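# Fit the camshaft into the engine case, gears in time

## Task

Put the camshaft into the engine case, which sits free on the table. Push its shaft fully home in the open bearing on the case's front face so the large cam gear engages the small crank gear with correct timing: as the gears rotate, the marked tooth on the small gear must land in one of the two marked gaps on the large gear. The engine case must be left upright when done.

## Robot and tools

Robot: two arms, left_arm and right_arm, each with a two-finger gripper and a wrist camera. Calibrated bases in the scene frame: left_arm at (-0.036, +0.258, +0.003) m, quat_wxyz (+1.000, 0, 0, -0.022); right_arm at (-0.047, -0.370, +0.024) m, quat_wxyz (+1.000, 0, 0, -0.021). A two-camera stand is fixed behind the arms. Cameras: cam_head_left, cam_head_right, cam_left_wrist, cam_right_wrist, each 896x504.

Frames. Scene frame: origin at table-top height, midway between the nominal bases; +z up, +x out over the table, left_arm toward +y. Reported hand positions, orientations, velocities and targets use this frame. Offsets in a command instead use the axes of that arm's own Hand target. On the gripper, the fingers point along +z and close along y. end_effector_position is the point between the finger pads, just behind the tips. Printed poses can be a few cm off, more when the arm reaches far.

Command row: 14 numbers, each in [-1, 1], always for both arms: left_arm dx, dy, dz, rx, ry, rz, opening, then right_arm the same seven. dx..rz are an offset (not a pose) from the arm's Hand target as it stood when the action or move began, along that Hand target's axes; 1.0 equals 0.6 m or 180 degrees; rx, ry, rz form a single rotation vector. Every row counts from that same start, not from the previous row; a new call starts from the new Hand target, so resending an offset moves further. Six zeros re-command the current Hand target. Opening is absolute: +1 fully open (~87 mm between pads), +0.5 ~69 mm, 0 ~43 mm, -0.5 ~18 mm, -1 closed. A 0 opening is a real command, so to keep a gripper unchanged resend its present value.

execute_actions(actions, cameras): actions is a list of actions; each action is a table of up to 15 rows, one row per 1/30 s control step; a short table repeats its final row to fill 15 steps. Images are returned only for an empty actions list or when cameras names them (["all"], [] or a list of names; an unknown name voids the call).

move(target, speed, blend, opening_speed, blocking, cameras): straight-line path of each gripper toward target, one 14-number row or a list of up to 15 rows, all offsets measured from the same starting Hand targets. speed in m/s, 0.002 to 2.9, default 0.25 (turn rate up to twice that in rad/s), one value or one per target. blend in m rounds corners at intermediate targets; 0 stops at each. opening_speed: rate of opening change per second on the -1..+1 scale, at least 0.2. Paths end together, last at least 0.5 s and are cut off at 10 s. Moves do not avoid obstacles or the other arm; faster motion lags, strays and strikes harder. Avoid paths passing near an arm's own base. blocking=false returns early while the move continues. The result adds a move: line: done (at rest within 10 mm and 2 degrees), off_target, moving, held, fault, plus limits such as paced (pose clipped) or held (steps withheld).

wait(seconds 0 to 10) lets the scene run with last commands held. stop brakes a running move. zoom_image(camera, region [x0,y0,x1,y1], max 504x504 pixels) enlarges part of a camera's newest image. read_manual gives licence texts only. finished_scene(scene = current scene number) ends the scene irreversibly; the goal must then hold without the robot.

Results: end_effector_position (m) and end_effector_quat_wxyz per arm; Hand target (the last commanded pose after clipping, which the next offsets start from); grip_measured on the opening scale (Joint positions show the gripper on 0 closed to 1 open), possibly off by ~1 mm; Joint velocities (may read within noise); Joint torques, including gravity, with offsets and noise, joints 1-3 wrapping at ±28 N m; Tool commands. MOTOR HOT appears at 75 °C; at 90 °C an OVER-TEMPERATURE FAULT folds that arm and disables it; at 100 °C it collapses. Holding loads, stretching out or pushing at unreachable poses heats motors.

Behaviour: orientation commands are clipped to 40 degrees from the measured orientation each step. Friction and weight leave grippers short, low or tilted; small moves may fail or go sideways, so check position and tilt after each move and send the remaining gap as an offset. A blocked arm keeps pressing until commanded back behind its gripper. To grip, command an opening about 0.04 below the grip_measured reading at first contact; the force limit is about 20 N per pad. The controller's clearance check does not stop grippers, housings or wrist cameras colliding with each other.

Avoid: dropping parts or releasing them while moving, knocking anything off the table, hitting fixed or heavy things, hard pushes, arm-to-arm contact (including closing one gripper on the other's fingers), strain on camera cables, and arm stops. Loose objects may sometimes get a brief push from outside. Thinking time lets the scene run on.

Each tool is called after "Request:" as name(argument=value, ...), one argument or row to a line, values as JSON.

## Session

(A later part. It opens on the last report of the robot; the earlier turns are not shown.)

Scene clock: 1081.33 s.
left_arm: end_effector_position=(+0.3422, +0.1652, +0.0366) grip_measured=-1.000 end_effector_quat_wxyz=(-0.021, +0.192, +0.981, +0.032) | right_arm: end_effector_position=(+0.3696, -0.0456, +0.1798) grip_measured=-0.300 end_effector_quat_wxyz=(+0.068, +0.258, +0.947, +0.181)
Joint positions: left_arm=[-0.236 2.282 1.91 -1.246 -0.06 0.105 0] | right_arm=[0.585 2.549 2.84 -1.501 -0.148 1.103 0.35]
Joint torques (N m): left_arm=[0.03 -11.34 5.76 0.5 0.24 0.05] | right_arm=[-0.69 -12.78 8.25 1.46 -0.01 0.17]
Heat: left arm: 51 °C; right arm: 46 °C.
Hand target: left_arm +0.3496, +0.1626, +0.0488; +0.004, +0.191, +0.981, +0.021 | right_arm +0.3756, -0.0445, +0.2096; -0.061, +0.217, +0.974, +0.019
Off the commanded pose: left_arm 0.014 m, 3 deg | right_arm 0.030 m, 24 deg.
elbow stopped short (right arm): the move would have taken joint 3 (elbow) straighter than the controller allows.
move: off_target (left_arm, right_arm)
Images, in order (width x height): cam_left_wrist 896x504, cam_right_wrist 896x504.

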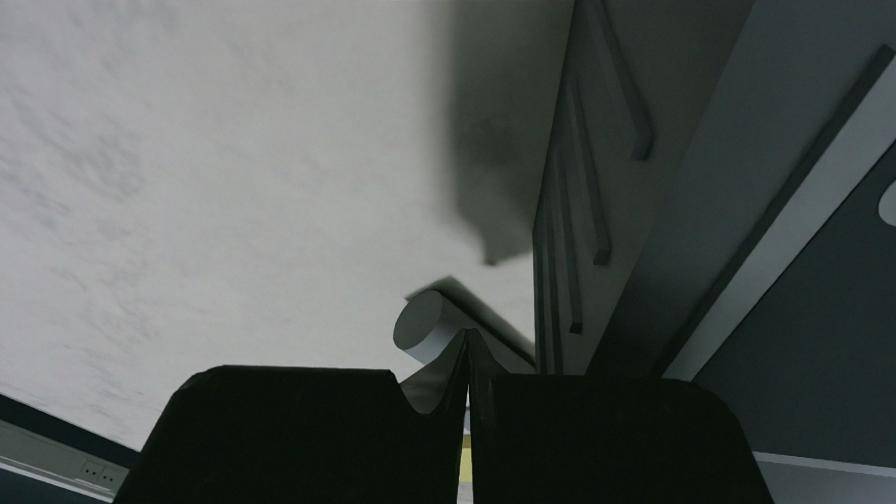

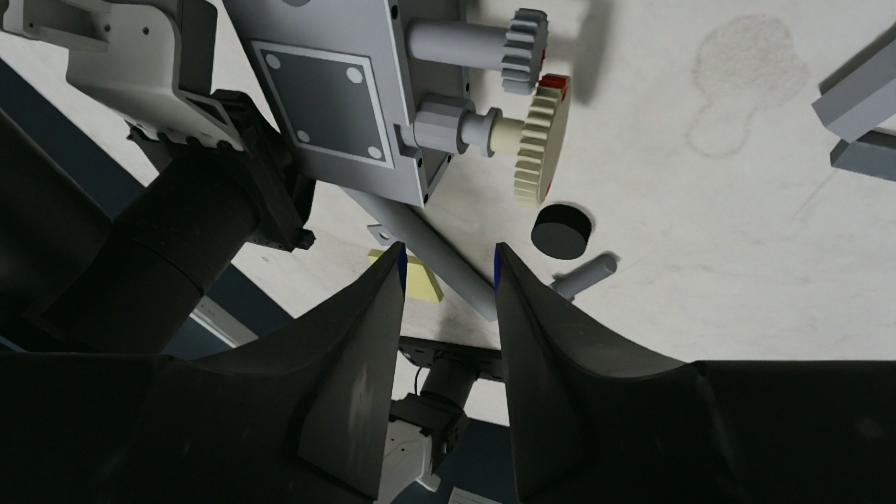

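Request:
move(
  target=[
    [0,0,-0.252,0,0,0,-1,0.059,-0.205,0.0215,-0.08,-0.13,-0.18,-0.3],
    [0.14,-0.2445,-0.26,0.0143,-0.2556,-0.002,-0.3,0.063,-0.236,0.173,-0.2795,-0.462,-0.617,-1],
    [0.14,-0.25,-0.1325,0.0143,-0.2556,-0.002,-0.3,0.063,-0.236,0.173,-0.2795,-0.462,-0.617,-1],
  ],
  blend=[0.02,0.02,0],
  speed=0.3,
  cameras=["all"],
)

Scene clock: 1118.17 s.
left_arm: end_effector_position=(+0.2115, +0.0554, +0.1197) grip_measured=-0.300 end_effector_quat_wxyz=(+0.372, +0.185, +0.907, -0.074) | right_arm: end_effector_position=(+0.2713, -0.1474, +0.1122) grip_measured=-1.000 end_effector_quat_wxyz=(+0.592, -0.612, +0.460, +0.252)
Joint positions: left_arm=[-0.758 1.234 0.848 -0.448 -0.279 -0.291 0.35] | right_arm=[0.293 1.646 0.507 0.786 -1.05 -0.835 0]
Joint torques (N m): left_arm=[-1.02 -2.97 5.55 1.94 -0.18 -0.06] | right_arm=[-0.92 -3.84 3.9 2.18 -0.21 -0.02]
Heat: left arm: 51 °C; right arm: 53 °C.
Hand target: left_arm +0.2142, +0.0521, +0.1219; +0.383, +0.182, +0.903, -0.077 | right_arm +0.2699, -0.1501, +0.1100; +0.595, -0.613, +0.456, +0.251
Off the commanded pose: left_arm 0.005 m, 1 deg | right_arm 0.004 m, 1 deg.
move: done; blend cut to 0 m at target 2

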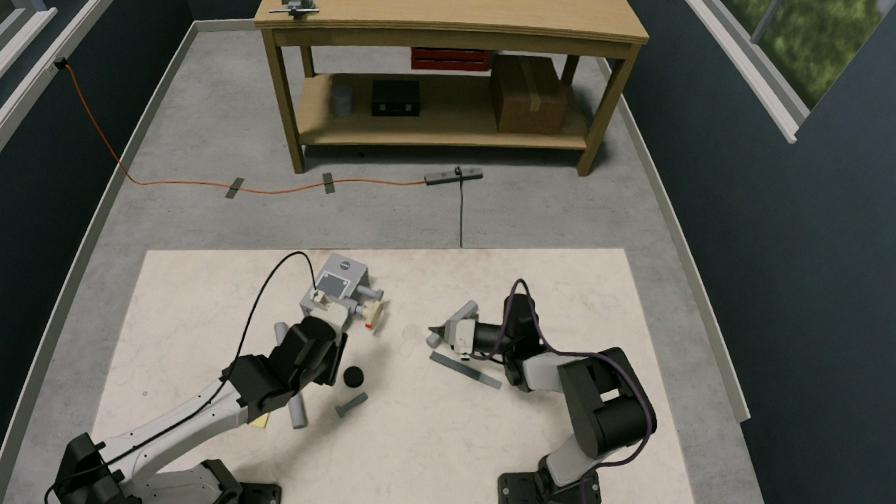

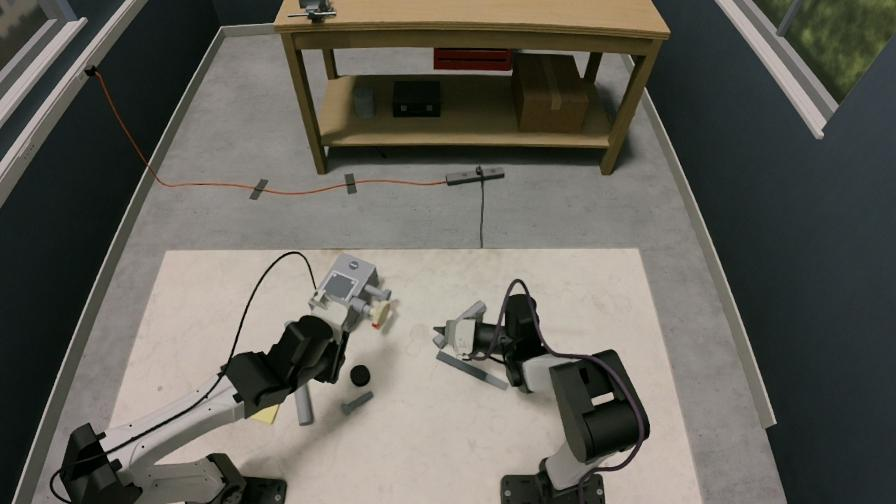

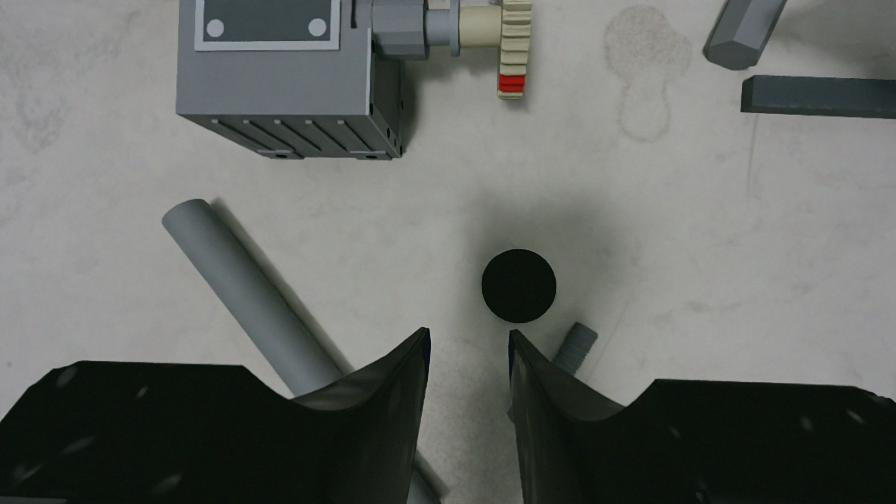

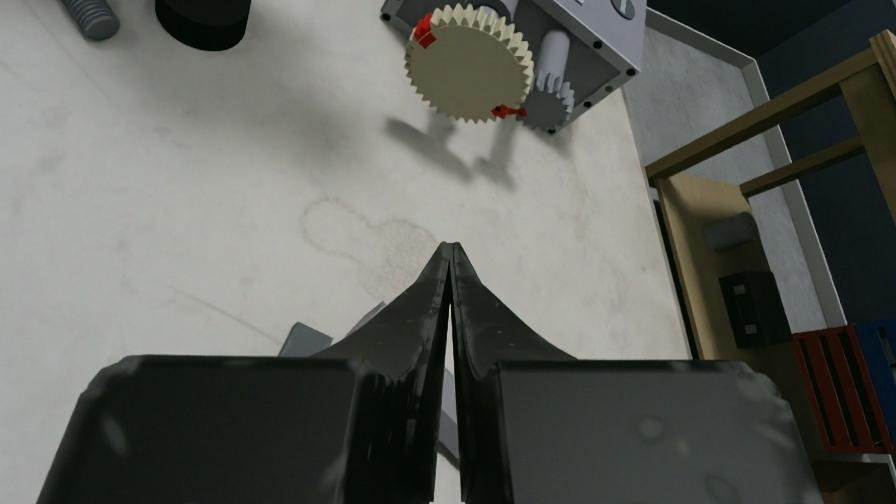

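Request:
zoom_image(
  camera="cam_right_wrist",
  region=[395, 0, 595, 140],
)

Request:
zoom_image(
  camera="cam_right_wrist",
  region=[480, 70, 590, 145],
)

Scaled by 2.520 from the camera's 896x504 image, which has a finer 1280x720 frame.

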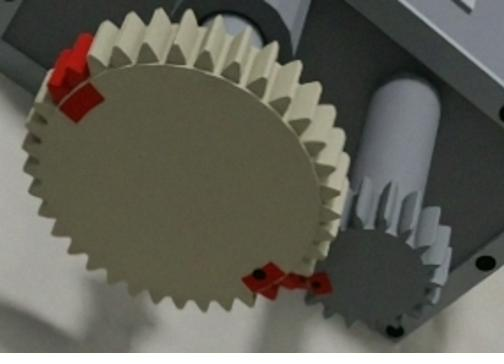

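Scaled by 4.582 from the camera's 896x504 image, which has a finer 1280x720 frame.

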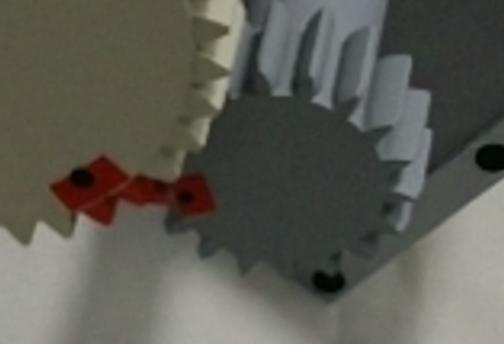

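Request:
zoom_image(
  camera="cam_right_wrist",
  region=[400, 0, 540, 130],
)

Request:
zoom_image(
  camera="cam_right_wrist",
  region=[510, 75, 580, 140],
)

Scaled by 3.600 from the camera's 896x504 image, which has a finer 1280x720 frame.

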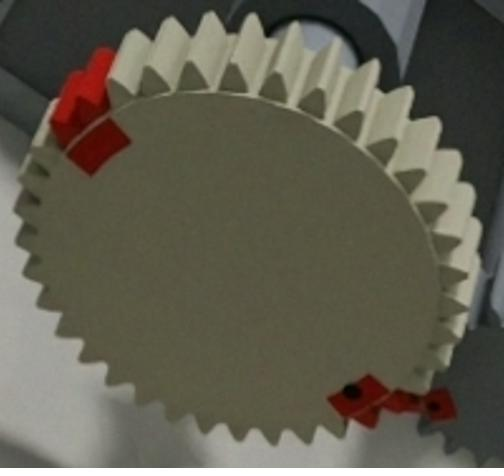

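Scaled by 7.200 from the camera's 896x504 image, which has a finer 1280x720 frame.

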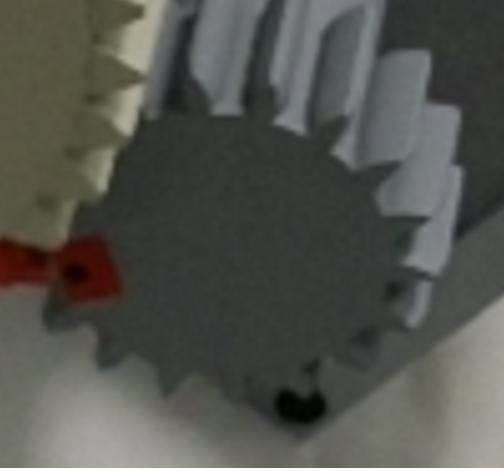

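Request:
move(
  target=[-0.037,-0.031,0.115,0,0,0,-0.3,0,0,0,0,0,0,-1],
  speed=0.12,
  cameras=["cam_left_wrist","cam_right_wrist"],
)

Scene clock: 1162.00 s.
left_arm: end_effector_position=(+0.2569, +0.0169, +0.0813) grip_measured=-0.300 end_effector_quat_wxyz=(+0.368, +0.185, +0.909, -0.066) | right_arm: end_effector_position=(+0.2713, -0.1474, +0.1122) grip_measured=-1.000 end_effector_quat_wxyz=(+0.592, -0.612, +0.460, +0.252)
Joint positions: left_arm=[-0.744 1.527 0.931 -0.25 -0.279 -0.279 0.35] | right_arm=[0.293 1.646 0.507 0.786 -1.05 -0.835 0]
Joint torques (N m): left_arm=[0.16 -4.18 7.62 1.92 0.02 0.05] | right_arm=[-0.92 -3.78 3.92 2.2 -0.19 0.01]
Heat: left arm: 42 °C; right arm: 38 °C.
Hand target: left_arm +0.2669, +0.0097, +0.0899; +0.383, +0.182, +0.903, -0.077 | right_arm +0.2699, -0.1501, +0.1100; +0.595, -0.613, +0.456, +0.251
Off the commanded pose: left_arm 0.015 m, 2 deg | right_arm 0.004 m, 1 deg.
move: off_target (left_arm)
Images, in order (width x height): cam_left_wrist 896x504, cam_right_wrist 896x504.

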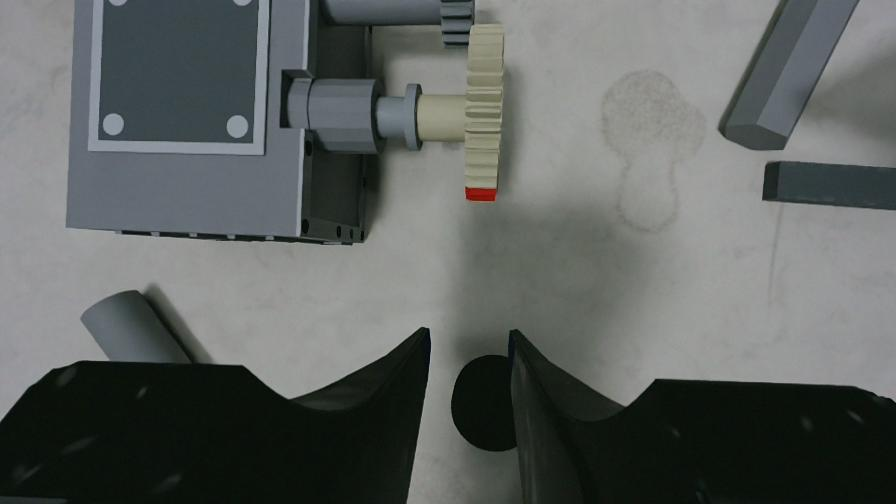

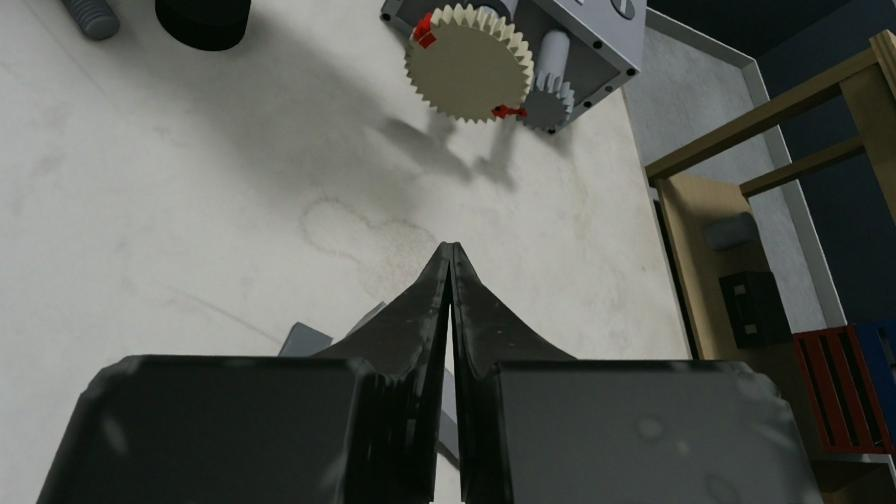

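Request:
move(
  target=[-0.038,-0.005,0.06,0,0,0,-0.3,0,0,0,0,0,0,-1],
  speed=0.1,
  cameras=["cam_left_wrist"],
)

Scene clock: 1168.30 s.
left_arm: end_effector_position=(+0.2945, -0.0015, +0.0732) grip_measured=-0.300 end_effector_quat_wxyz=(+0.369, +0.183, +0.909, -0.065) | right_arm: end_effector_position=(+0.2713, -0.1474, +0.1122) grip_measured=-1.000 end_effector_quat_wxyz=(+0.592, -0.612, +0.460, +0.252)
Joint positions: left_arm=[-0.704 1.687 1.061 -0.213 -0.256 -0.252 0.35] | right_arm=[0.293 1.646 0.507 0.786 -1.05 -0.835 0]
Joint torques (N m): left_arm=[0.08 -5.26 7.58 1.94 0.08 0.02] | right_arm=[-0.98 -3.73 3.86 2.19 -0.2 0]
Heat: left arm: 41 °C; right arm: 37 °C.
Hand target: left_arm +0.3043, -0.0091, +0.0813; +0.383, +0.181, +0.903, -0.077 | right_arm +0.2699, -0.1501, +0.1100; +0.595, -0.613, +0.456, +0.251
Off the commanded pose: left_arm 0.015 m, 2 deg | right_arm 0.004 m, 1 deg.
move: off_target (left_arm)
Images, in order (width x height): cam_left_wrist 896x504.

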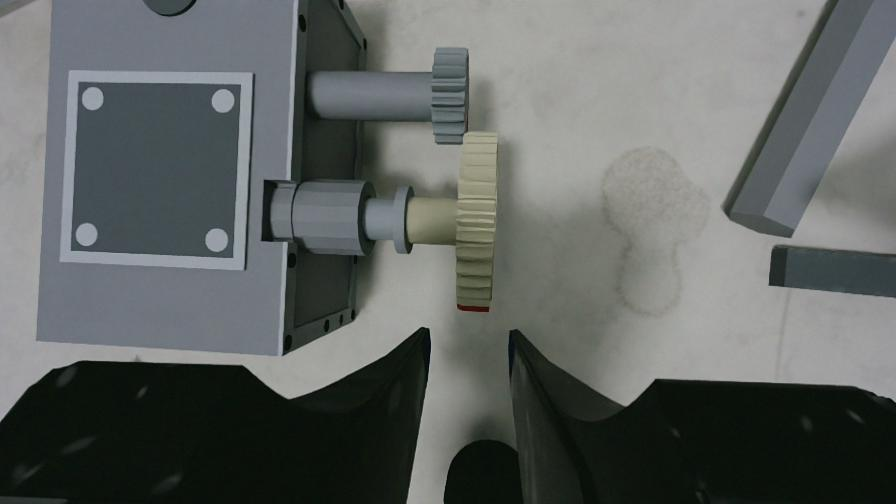

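Request:
move(
  target=[
    [-0.0155,-0.0035,0.0285,0,0,0,-0.3,0,0,0,0,0,0,-1],
    [-0.0155,-0.0035,0.0285,0,0,0,-0.85,0,0,0,0,0,0,-1],
  ],
  speed=0.06,
  opening_speed=0.4,
  cameras=["cam_left_wrist","cam_right_wrist"],
)

Scene clock: 1177.33 s.
left_arm: end_effector_position=(+0.3110, -0.0106, +0.0684) grip_measured=-0.653 end_effector_quat_wxyz=(+0.369, +0.184, +0.909, -0.065) | right_arm: end_effector_position=(+0.2713, -0.1474, +0.1122) grip_measured=-1.000 end_effector_quat_wxyz=(+0.592, -0.612, +0.460, +0.252)
Joint positions: left_arm=[-0.691 1.76 1.125 -0.201 -0.247 -0.241 0.174] | right_arm=[0.293 1.646 0.507 0.786 -1.05 -0.835 0]
Joint torques (N m): left_arm=[0.01 -5.68 7.6 1.93 0.07 0.03] | right_arm=[-0.91 -3.77 3.89 2.19 -0.2 -0.01]
Heat: left arm: 40 °C; right arm: 36 °C.
Hand target: left_arm +0.3207, -0.0183, +0.0760; +0.383, +0.182, +0.903, -0.077 | right_arm +0.2699, -0.1501, +0.1100; +0.595, -0.613, +0.456, +0.251
Off the commanded pose: left_arm 0.015 m, 2 deg | right_arm 0.004 m, 1 deg.
move: off_target (left_arm); target 2's new opening was sent with left_arm's hand 0.015 m and 2 deg from that target
Images, in order (width x height): cam_left_wrist 896x504, cam_right_wrist 896x504.

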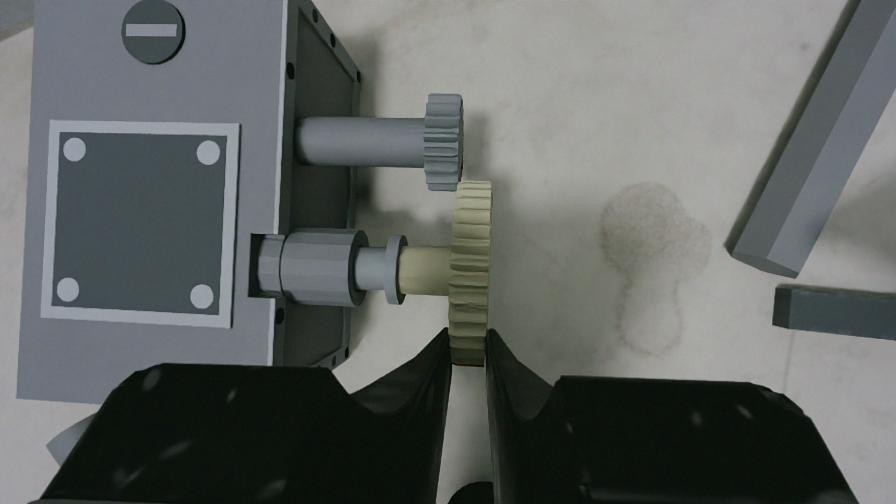

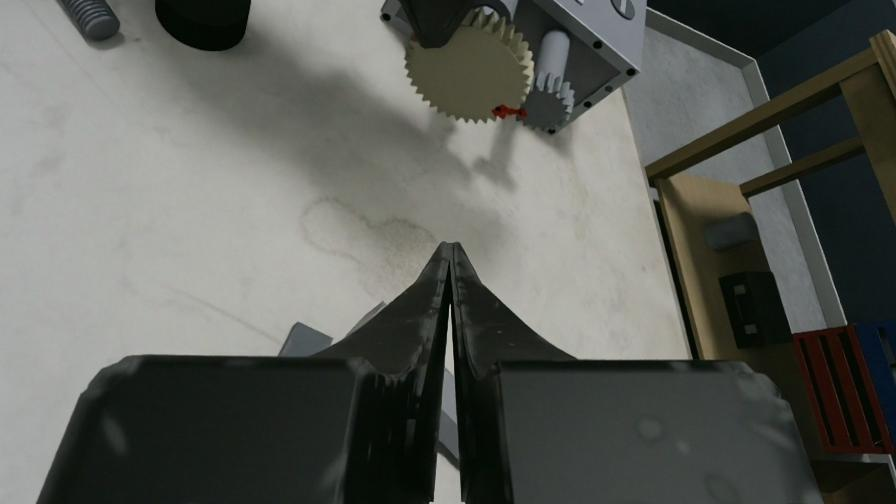

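Request:
move(
  target=[
    [0,-0.014,0,0,0,0,-0.85,0,0,0,0,0,0,-1],
    [-0.0131,-0.014,0.0024,0,0.117,0,-0.85,0,0,0,0,0,0,-1],
  ],
  speed=0.06,
  cameras=["cam_left_wrist","cam_right_wrist"],
)

Request:
zoom_image(
  camera="cam_right_wrist",
  region=[400, 0, 600, 140],
)

Scene clock: 1188.10 s.
left_arm: end_effector_position=(+0.3185, -0.0200, +0.0778) grip_measured=-0.653 end_effector_quat_wxyz=(+0.207, +0.190, +0.959, -0.027) | right_arm: end_effector_position=(+0.2713, -0.1474, +0.1122) grip_measured=-1.000 end_effector_quat_wxyz=(+0.592, -0.612, +0.460, +0.252)
Joint positions: left_arm=[-0.654 2.047 1.698 -0.828 -0.149 -0.277 0.174] | right_arm=[0.293 1.646 0.507 0.786 -1.05 -0.835 0]
Joint torques (N m): left_arm=[-0.28 -7.28 7.72 1.31 0.24 0.03] | right_arm=[-0.91 -3.82 3.89 2.19 -0.21 -0.02]
Heat: left arm: 40 °C; right arm: 35 °C.
Hand target: left_arm +0.3235, -0.0287, +0.0807; +0.211, +0.193, +0.957, -0.043 | right_arm +0.2699, -0.1501, +0.1100; +0.595, -0.613, +0.456, +0.251
Off the commanded pose: left_arm 0.010 m, 2 deg | right_arm 0.004 m, 1 deg.
move: done
Images, in order (width x height): cam_left_wrist 896x504, cam_right_wrist 896x504.

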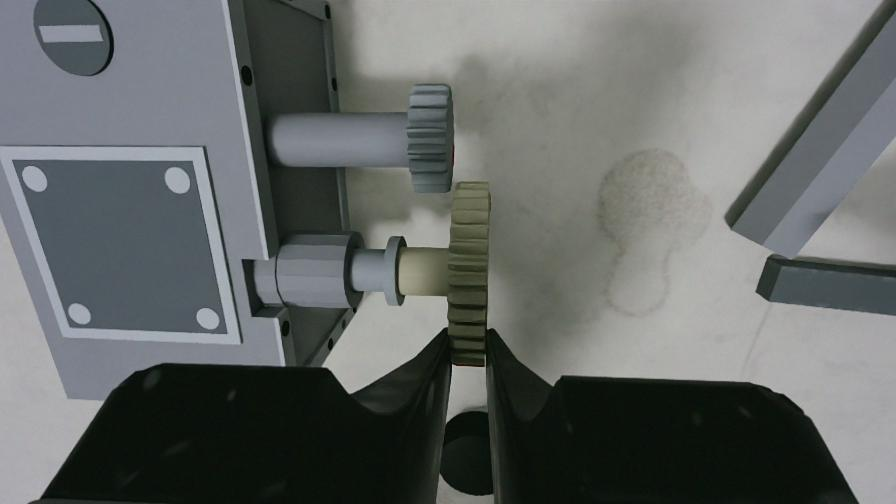

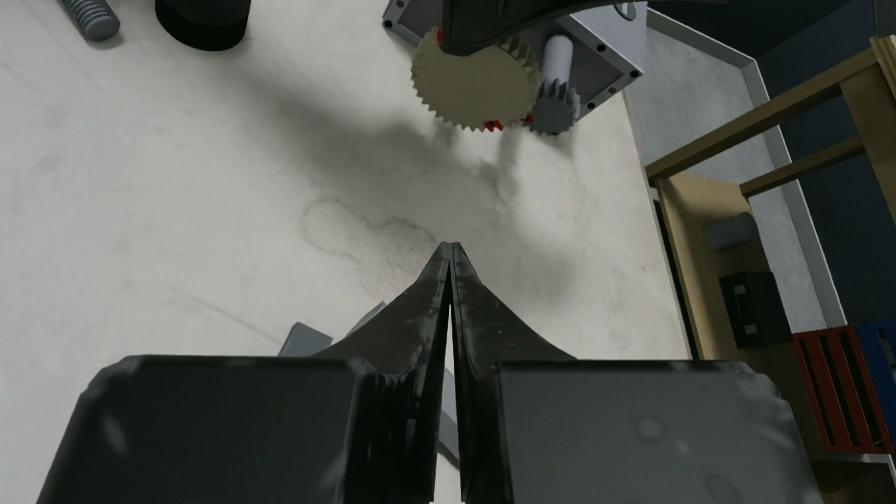

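Scaled by 2.520 from the camera's 896x504 image, which has a finer 1280x720 frame.

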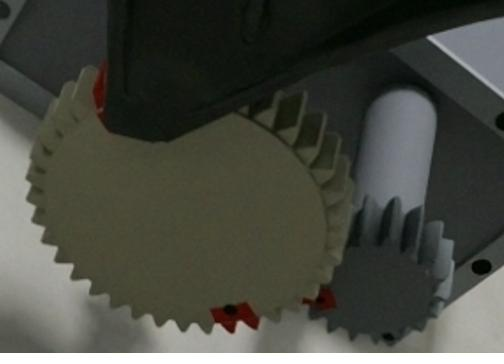

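Request:
move(
  target=[0,0.04,0,0,0,0,-0.85,0,0,0,0,0,0,-1],
  speed=0.04,
  cameras=["cam_left_wrist","cam_right_wrist"],
)

Request:
zoom_image(
  camera="cam_left_wrist",
  region=[260, 60, 560, 380],
)

Scene clock: 1197.80 s.
left_arm: end_effector_position=(+0.3223, -0.0148, +0.0773) grip_measured=-0.653 end_effector_quat_wxyz=(+0.195, +0.195, +0.960, -0.048) | right_arm: end_effector_position=(+0.2713, -0.1474, +0.1122) grip_measured=-1.000 end_effector_quat_wxyz=(+0.592, -0.612, +0.460, +0.252)
Joint positions: left_arm=[-0.619 2.047 1.698 -0.826 -0.087 -0.244 0.173] | right_arm=[0.293 1.646 0.507 0.786 -1.05 -0.835 0]
Joint torques (N m): left_arm=[1.18 -9.26 4.49 1.47 -0.14 0.16] | right_arm=[-0.92 -3.77 3.88 2.19 -0.21 0.01]
Heat: left arm: 40 °C; right arm: 35 °C.
Hand target: left_arm +0.3328, -0.0065, +0.0807; +0.211, +0.193, +0.957, -0.043 | right_arm +0.2699, -0.1501, +0.1100; +0.595, -0.613, +0.456, +0.251
Off the commanded pose: left_arm 0.014 m, 2 deg | right_arm 0.004 m, 1 deg.
move: off_target (left_arm)
Images, in order (width x height): cam_left_wrist 896x504, cam_right_wrist 896x504.

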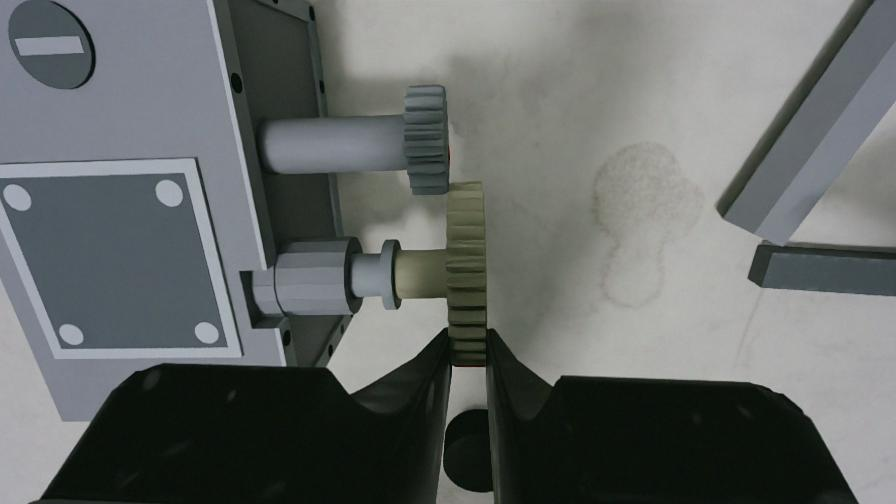

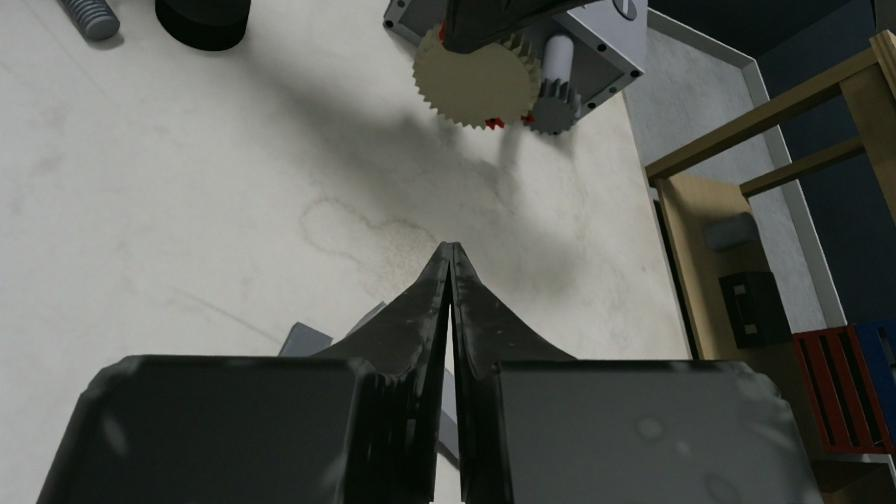

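Scaled by 1.575 from the camera's 896x504 image, which has a finer 1280x720 frame.

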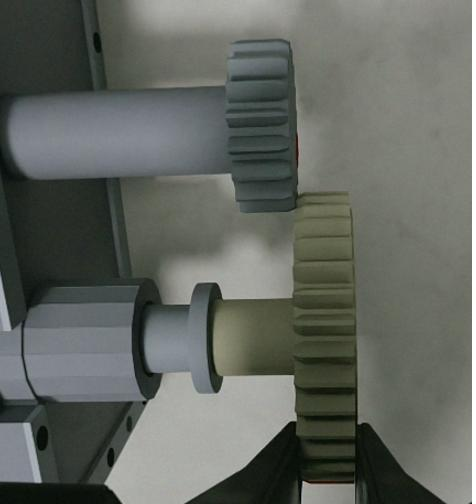

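Request:
move(
  target=[
    [0,-0.018,0,0,0,0,-0.85,0,0,0,0,0,0,-1],
    [0,-0.018,0,0,0,0,-0.35,0,0,0,0,0,0,-1],
    [0.0,-0.018,-0.2,0,0,0,-0.35,0,0,0,0,0,0,-1],
  ],
  speed=0.06,
  opening_speed=0.5,
  cameras=["cam_left_wrist","cam_right_wrist"],
)

Request:
zoom_image(
  camera="cam_right_wrist",
  region=[400, 0, 600, 140],
)

Scene clock: 1212.17 s.
left_arm: end_effector_position=(+0.2836, +0.0033, +0.1728) grip_measured=-0.350 end_effector_quat_wxyz=(+0.194, +0.195, +0.961, -0.039) | right_arm: end_effector_position=(+0.2713, -0.1474, +0.1122) grip_measured=-1.000 end_effector_quat_wxyz=(+0.592, -0.612, +0.460, +0.252)
Joint positions: left_arm=[-0.651 1.904 1.879 -1.163 -0.114 -0.272 0.325] | right_arm=[0.293 1.646 0.507 0.786 -1.05 -0.835 0]
Joint torques (N m): left_arm=[-1.01 -9.26 7.16 1.06 -0.12 -0.08] | right_arm=[-0.88 -3.74 3.78 2.2 -0.2 -0.02]
Heat: left arm: 42 °C; right arm: 34 °C.
Hand target: left_arm +0.2820, +0.0031, +0.1896; +0.211, +0.193, +0.957, -0.043 | right_arm +0.2699, -0.1501, +0.1100; +0.595, -0.613, +0.456, +0.251
Off the commanded pose: left_arm 0.017 m, 2 deg | right_arm 0.004 m, 1 deg.
move: off_target (left_arm)
Images, in order (width x height): cam_left_wrist 896x504, cam_right_wrist 896x504.

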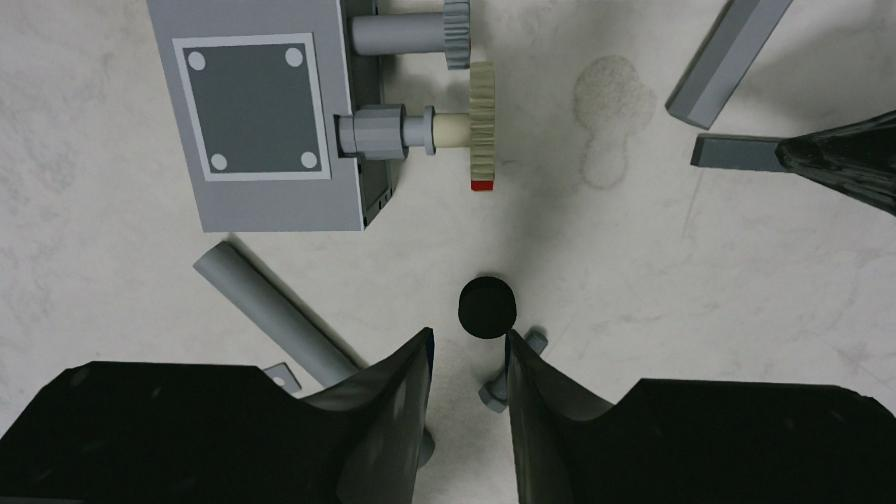

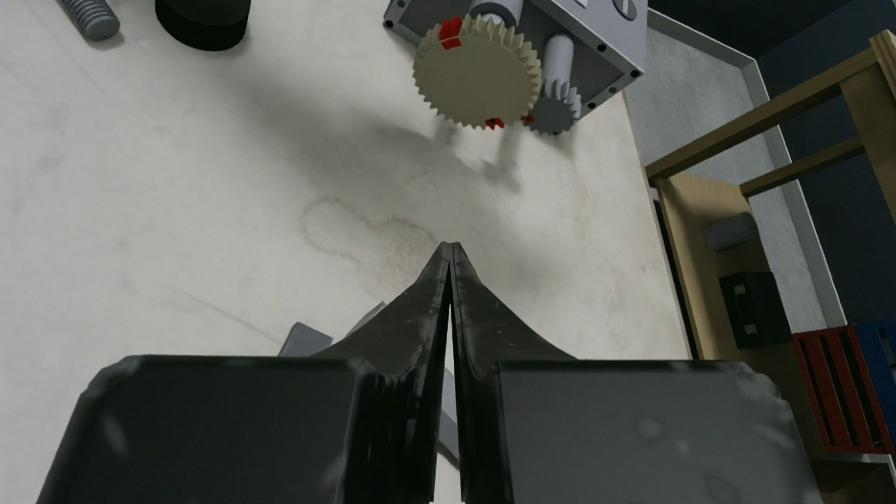

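Scaled by 2.520 from the camera's 896x504 image, which has a finer 1280x720 frame.

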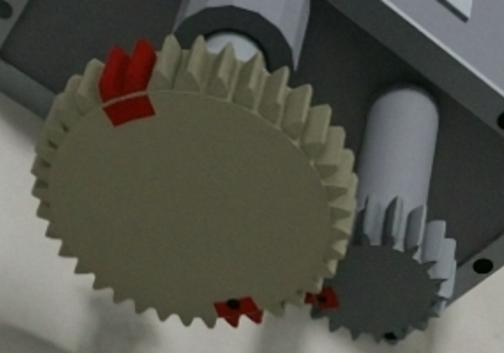

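Request:
move(
  target=[
    [0.009,0.331,-0.024,0,0.136,0,-1,0.051,-0.01,0.128,0.078,-0.0128,-0.0303,-1],
    [0.114,0.331,0.203,0,0.136,0,-1,0.051,-0.01,0.128,0.078,-0.0128,-0.0303,-1],
  ],
  speed=0.2,
  blend=[0.02,0],
  cameras=["all"],
)

Scene clock: 1235.03 s.
left_arm: end_effector_position=(+0.3451, +0.1917, +0.0493) grip_measured=-1.000 end_effector_quat_wxyz=(-0.008, +0.193, +0.981, +0.000) | right_arm: end_effector_position=(+0.2928, -0.0967, +0.0348) grip_measured=-1.000 end_effector_quat_wxyz=(+0.615, -0.574, +0.503, +0.198)
Joint positions: left_arm=[-0.15 2.226 1.877 -1.238 0 0.195 0] | right_arm=[0.511 2.131 0.527 1.391 -0.682 -0.675 0]
Joint torques (N m): left_arm=[-0.55 -9.48 4.48 0.65 0.12 0.06] | right_arm=[0.61 -5.29 4.9 4.11 0.06 0.26]
Heat: left arm: 44 °C; right arm: 34 °C.
Hand target: left_arm +0.3489, +0.1904, +0.0503; +0.004, +0.197, +0.980, -0.001 | right_arm +0.3071, -0.0853, +0.0742; +0.685, -0.552, +0.441, +0.177
Off the commanded pose: left_arm 0.004 m, 1 deg | right_arm 0.043 m, 11 deg.
joint sent to its limit (right arm) — joint 4 (wrist pitch), upper limit. The joint targets still meet the commanded pose.
move: off_target (right_arm)

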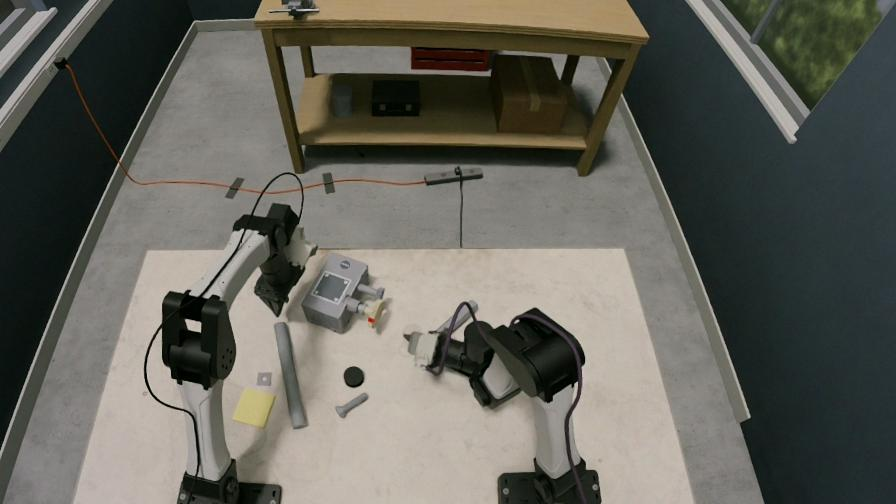

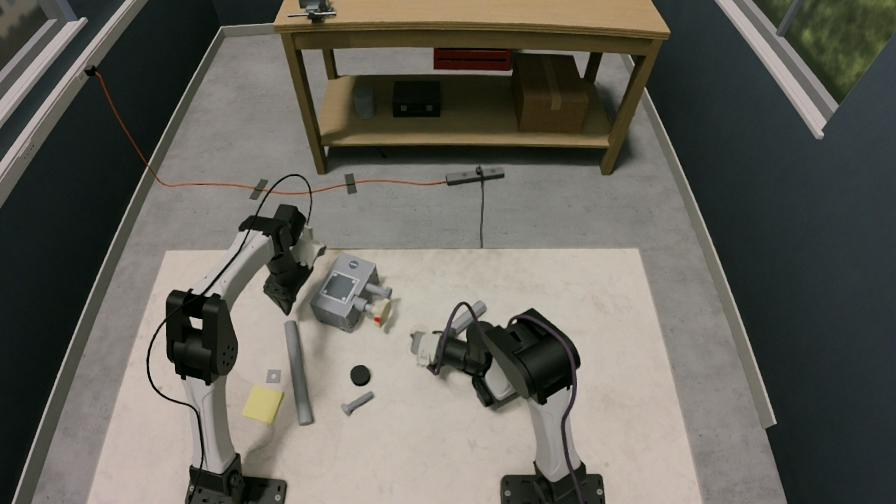

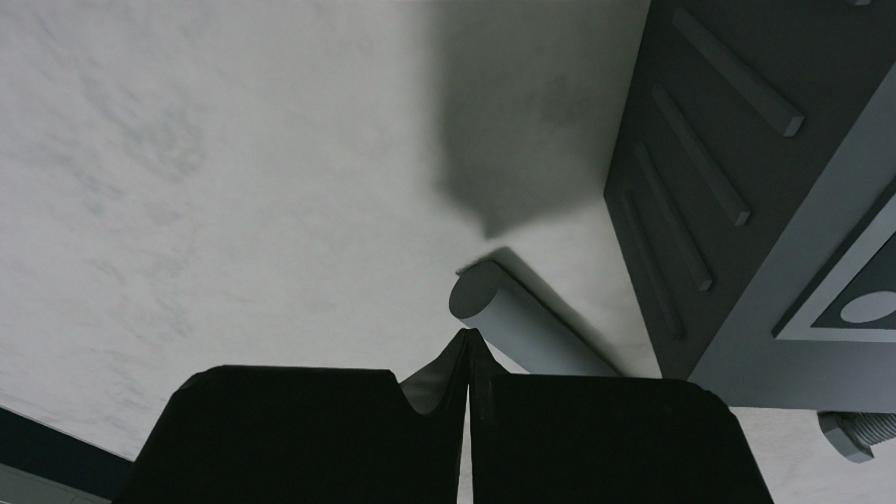

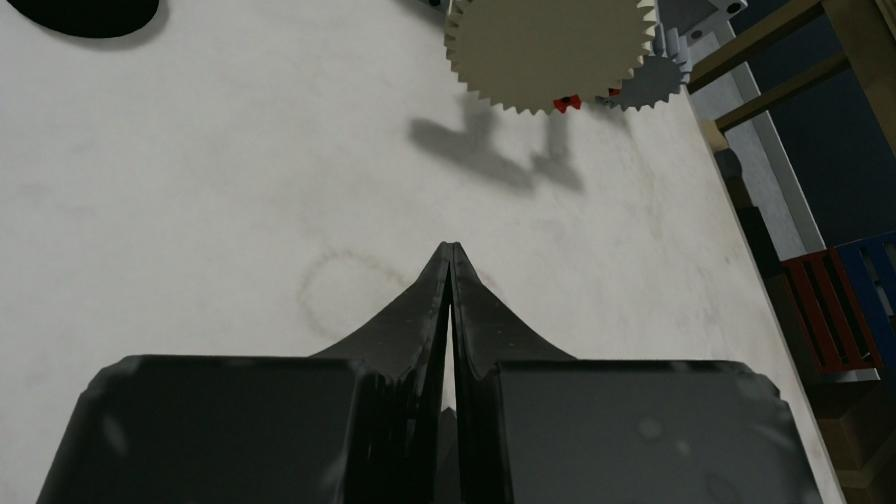

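Request:
move(
  target=[-0.025,-0.042,0,0,0,0,-1,-0.055,-0.052,0.045,0,0,0,-1],
  speed=0.08,
  cameras=["cam_left_wrist","cam_right_wrist"],
)

Request:
zoom_image(
  camera="cam_right_wrist",
  region=[380, 0, 720, 240],
)

Scene clock: 1248.23 s.
left_arm: end_effector_position=(+0.3511, +0.1642, +0.0500) grip_measured=-1.000 end_effector_quat_wxyz=(+0.004, +0.199, +0.980, +0.000) | right_arm: end_effector_position=(+0.3192, -0.0692, +0.1007) grip_measured=-1.000 end_effector_quat_wxyz=(+0.671, -0.559, +0.454, +0.177)
Joint positions: left_arm=[-0.21 2.252 1.927 -1.237 0 0.146 0] | right_arm=[0.553 2.025 0.631 1.347 -0.636 -0.658 0]
Joint torques (N m): left_arm=[-0.73 -8.09 6.82 0.39 0.11 -0.06] | right_arm=[0.59 -7.83 6.12 2.23 0.15 0.27]
Heat: left arm: 44 °C; right arm: 37 °C.
Hand target: left_arm +0.3530, +0.1613, +0.0504; +0.004, +0.197, +0.980, -0.001 | right_arm +0.3228, -0.0629, +0.1193; +0.685, -0.552, +0.441, +0.177
Off the commanded pose: left_arm 0.003 m, 0 deg | right_arm 0.020 m, 2 deg.
move: off_target (right_arm)
Images, in order (width x height): cam_left_wrist 896x504, cam_right_wrist 896x504.

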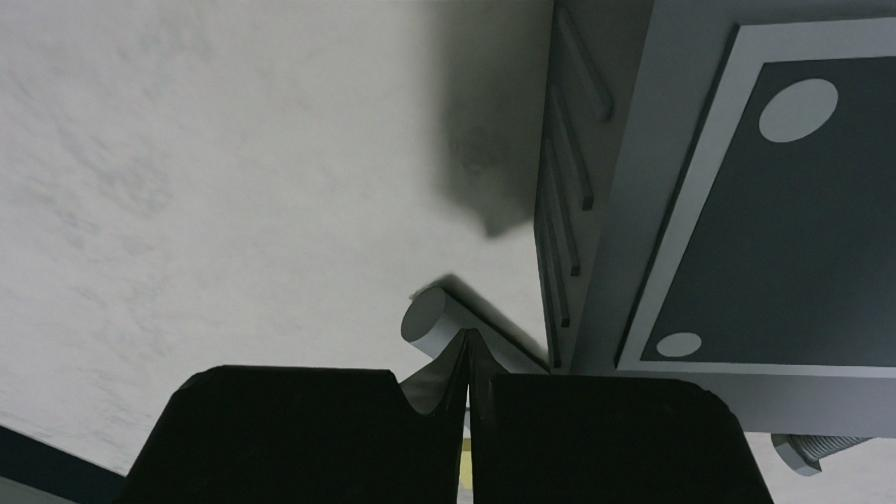

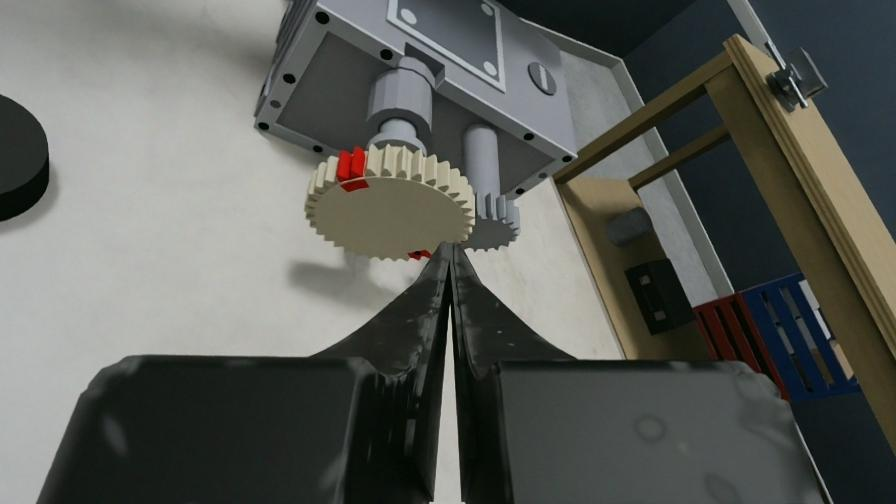

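Scaled by 1.482 from the camera's 896x504 image, which has a finer 1280x720 frame.

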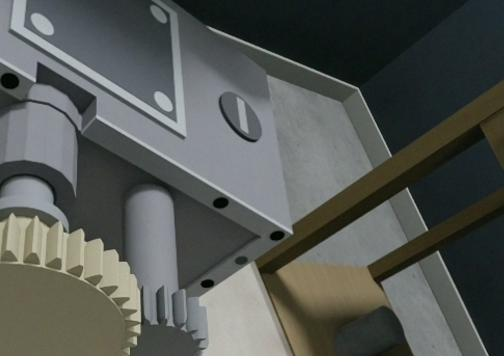

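Request:
move(
  target=[0,0,0,0,0,0,-1,0.03,0.0375,0,0,0,0,-1],
  speed=0.06,
  cameras=["cam_right_wrist"],
)

Scene clock: 1253.43 s.
left_arm: end_effector_position=(+0.3511, +0.1642, +0.0500) grip_measured=-1.000 end_effector_quat_wxyz=(+0.004, +0.198, +0.980, +0.000) | right_arm: end_effector_position=(+0.3125, -0.0661, +0.0658) grip_measured=-1.000 end_effector_quat_wxyz=(+0.644, -0.566, +0.478, +0.187)
Joint positions: left_arm=[-0.21 2.252 1.927 -1.237 0 0.146 0] | right_arm=[0.571 2.106 0.631 1.352 -0.619 -0.658 0]
Joint torques (N m): left_arm=[-0.77 -8.08 6.82 0.39 0.11 -0.07] | right_arm=[0.64 -5.83 3.85 3.59 0.1 0.23]
Heat: left arm: 44 °C; right arm: 36 °C.
Hand target: left_arm +0.3530, +0.1613, +0.0504; +0.004, +0.197, +0.980, -0.001 | right_arm +0.3162, -0.0599, +0.0914; +0.685, -0.552, +0.441, +0.177
Off the commanded pose: left_arm 0.003 m, 0 deg | right_arm 0.027 m, 7 deg.
move: off_target (right_arm)
Images, in order (width x height): cam_right_wrist 896x504.

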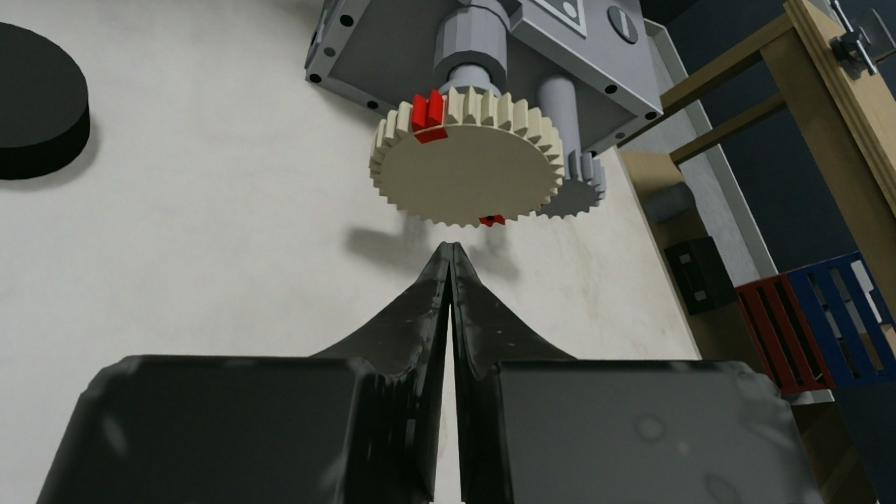

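Request:
move(
  target=[0,-0.015,0,0,0,0,-1,-0.014,-0.012,0.06,0,0,0,-1],
  speed=0.04,
  cameras=["cam_right_wrist","cam_left_wrist"],
)

Request:
zoom_image(
  camera="cam_right_wrist",
  region=[300, 40, 660, 290],
)

Scene clock: 1259.27 s.
left_arm: end_effector_position=(+0.3492, +0.1569, +0.0500) grip_measured=-1.000 end_effector_quat_wxyz=(+0.004, +0.197, +0.980, +0.000) | right_arm: end_effector_position=(+0.3273, -0.0372, +0.0902) grip_measured=-1.000 end_effector_quat_wxyz=(+0.671, -0.559, +0.454, +0.175)
Joint positions: left_arm=[-0.227 2.252 1.927 -1.237 0 0.126 0] | right_arm=[0.626 2.118 0.732 1.342 -0.561 -0.657 0]
Joint torques (N m): left_arm=[-1.11 -8.46 6.12 0.43 0.11 -0.08] | right_arm=[0.88 -6.22 7.17 2.43 0.15 0.26]
Heat: left arm: 45 °C; right arm: 38 °C.
Hand target: left_arm +0.3496, +0.1531, +0.0504; +0.004, +0.197, +0.980, -0.001 | right_arm +0.3316, -0.0274, +0.1025; +0.685, -0.552, +0.441, +0.177
Off the commanded pose: left_arm 0.004 m, 0 deg | right_arm 0.016 m, 2 deg.
move: off_target (right_arm)
Images, in order (width x height): cam_left_wrist 896x504, cam_right_wrist 896x504.

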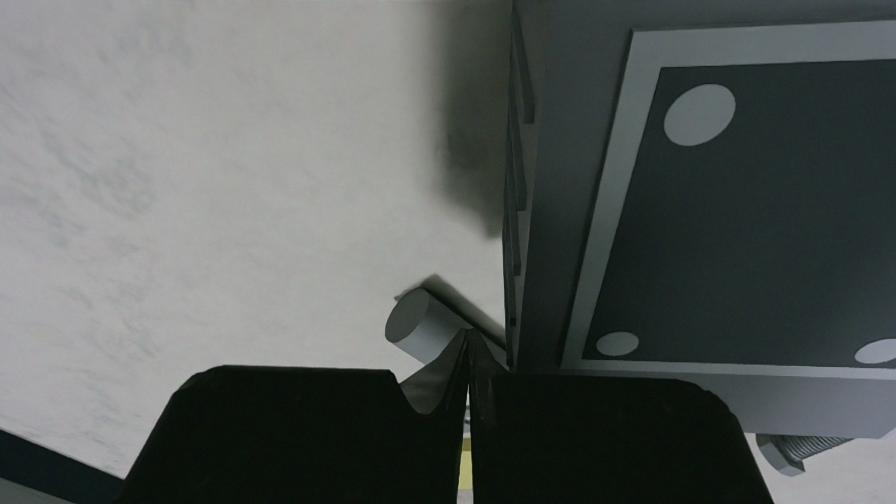

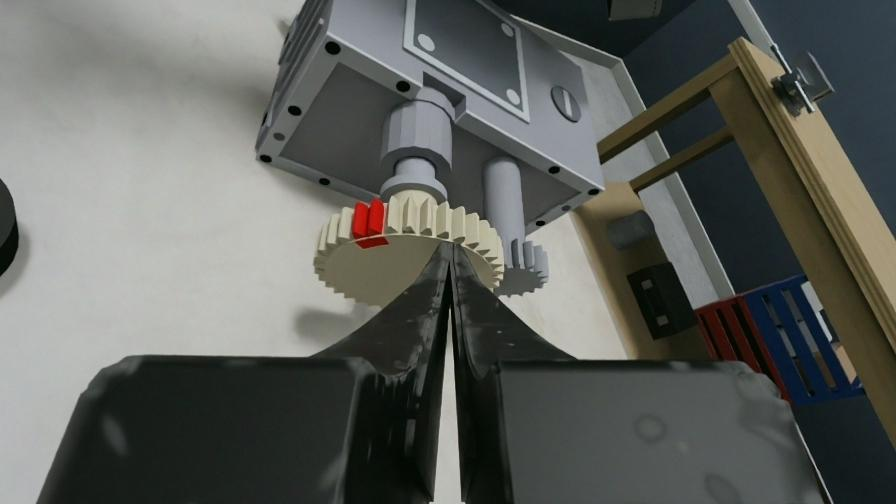

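Scaled by 1.400 from the camera's 896x504 image, which has a finer 1280x720 frame.

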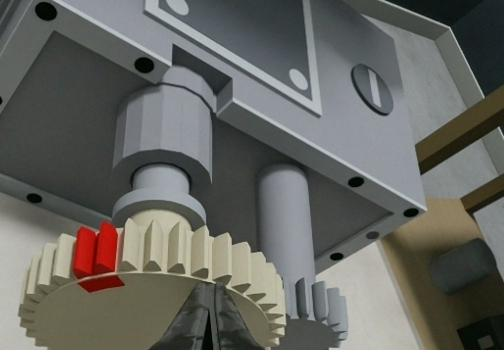

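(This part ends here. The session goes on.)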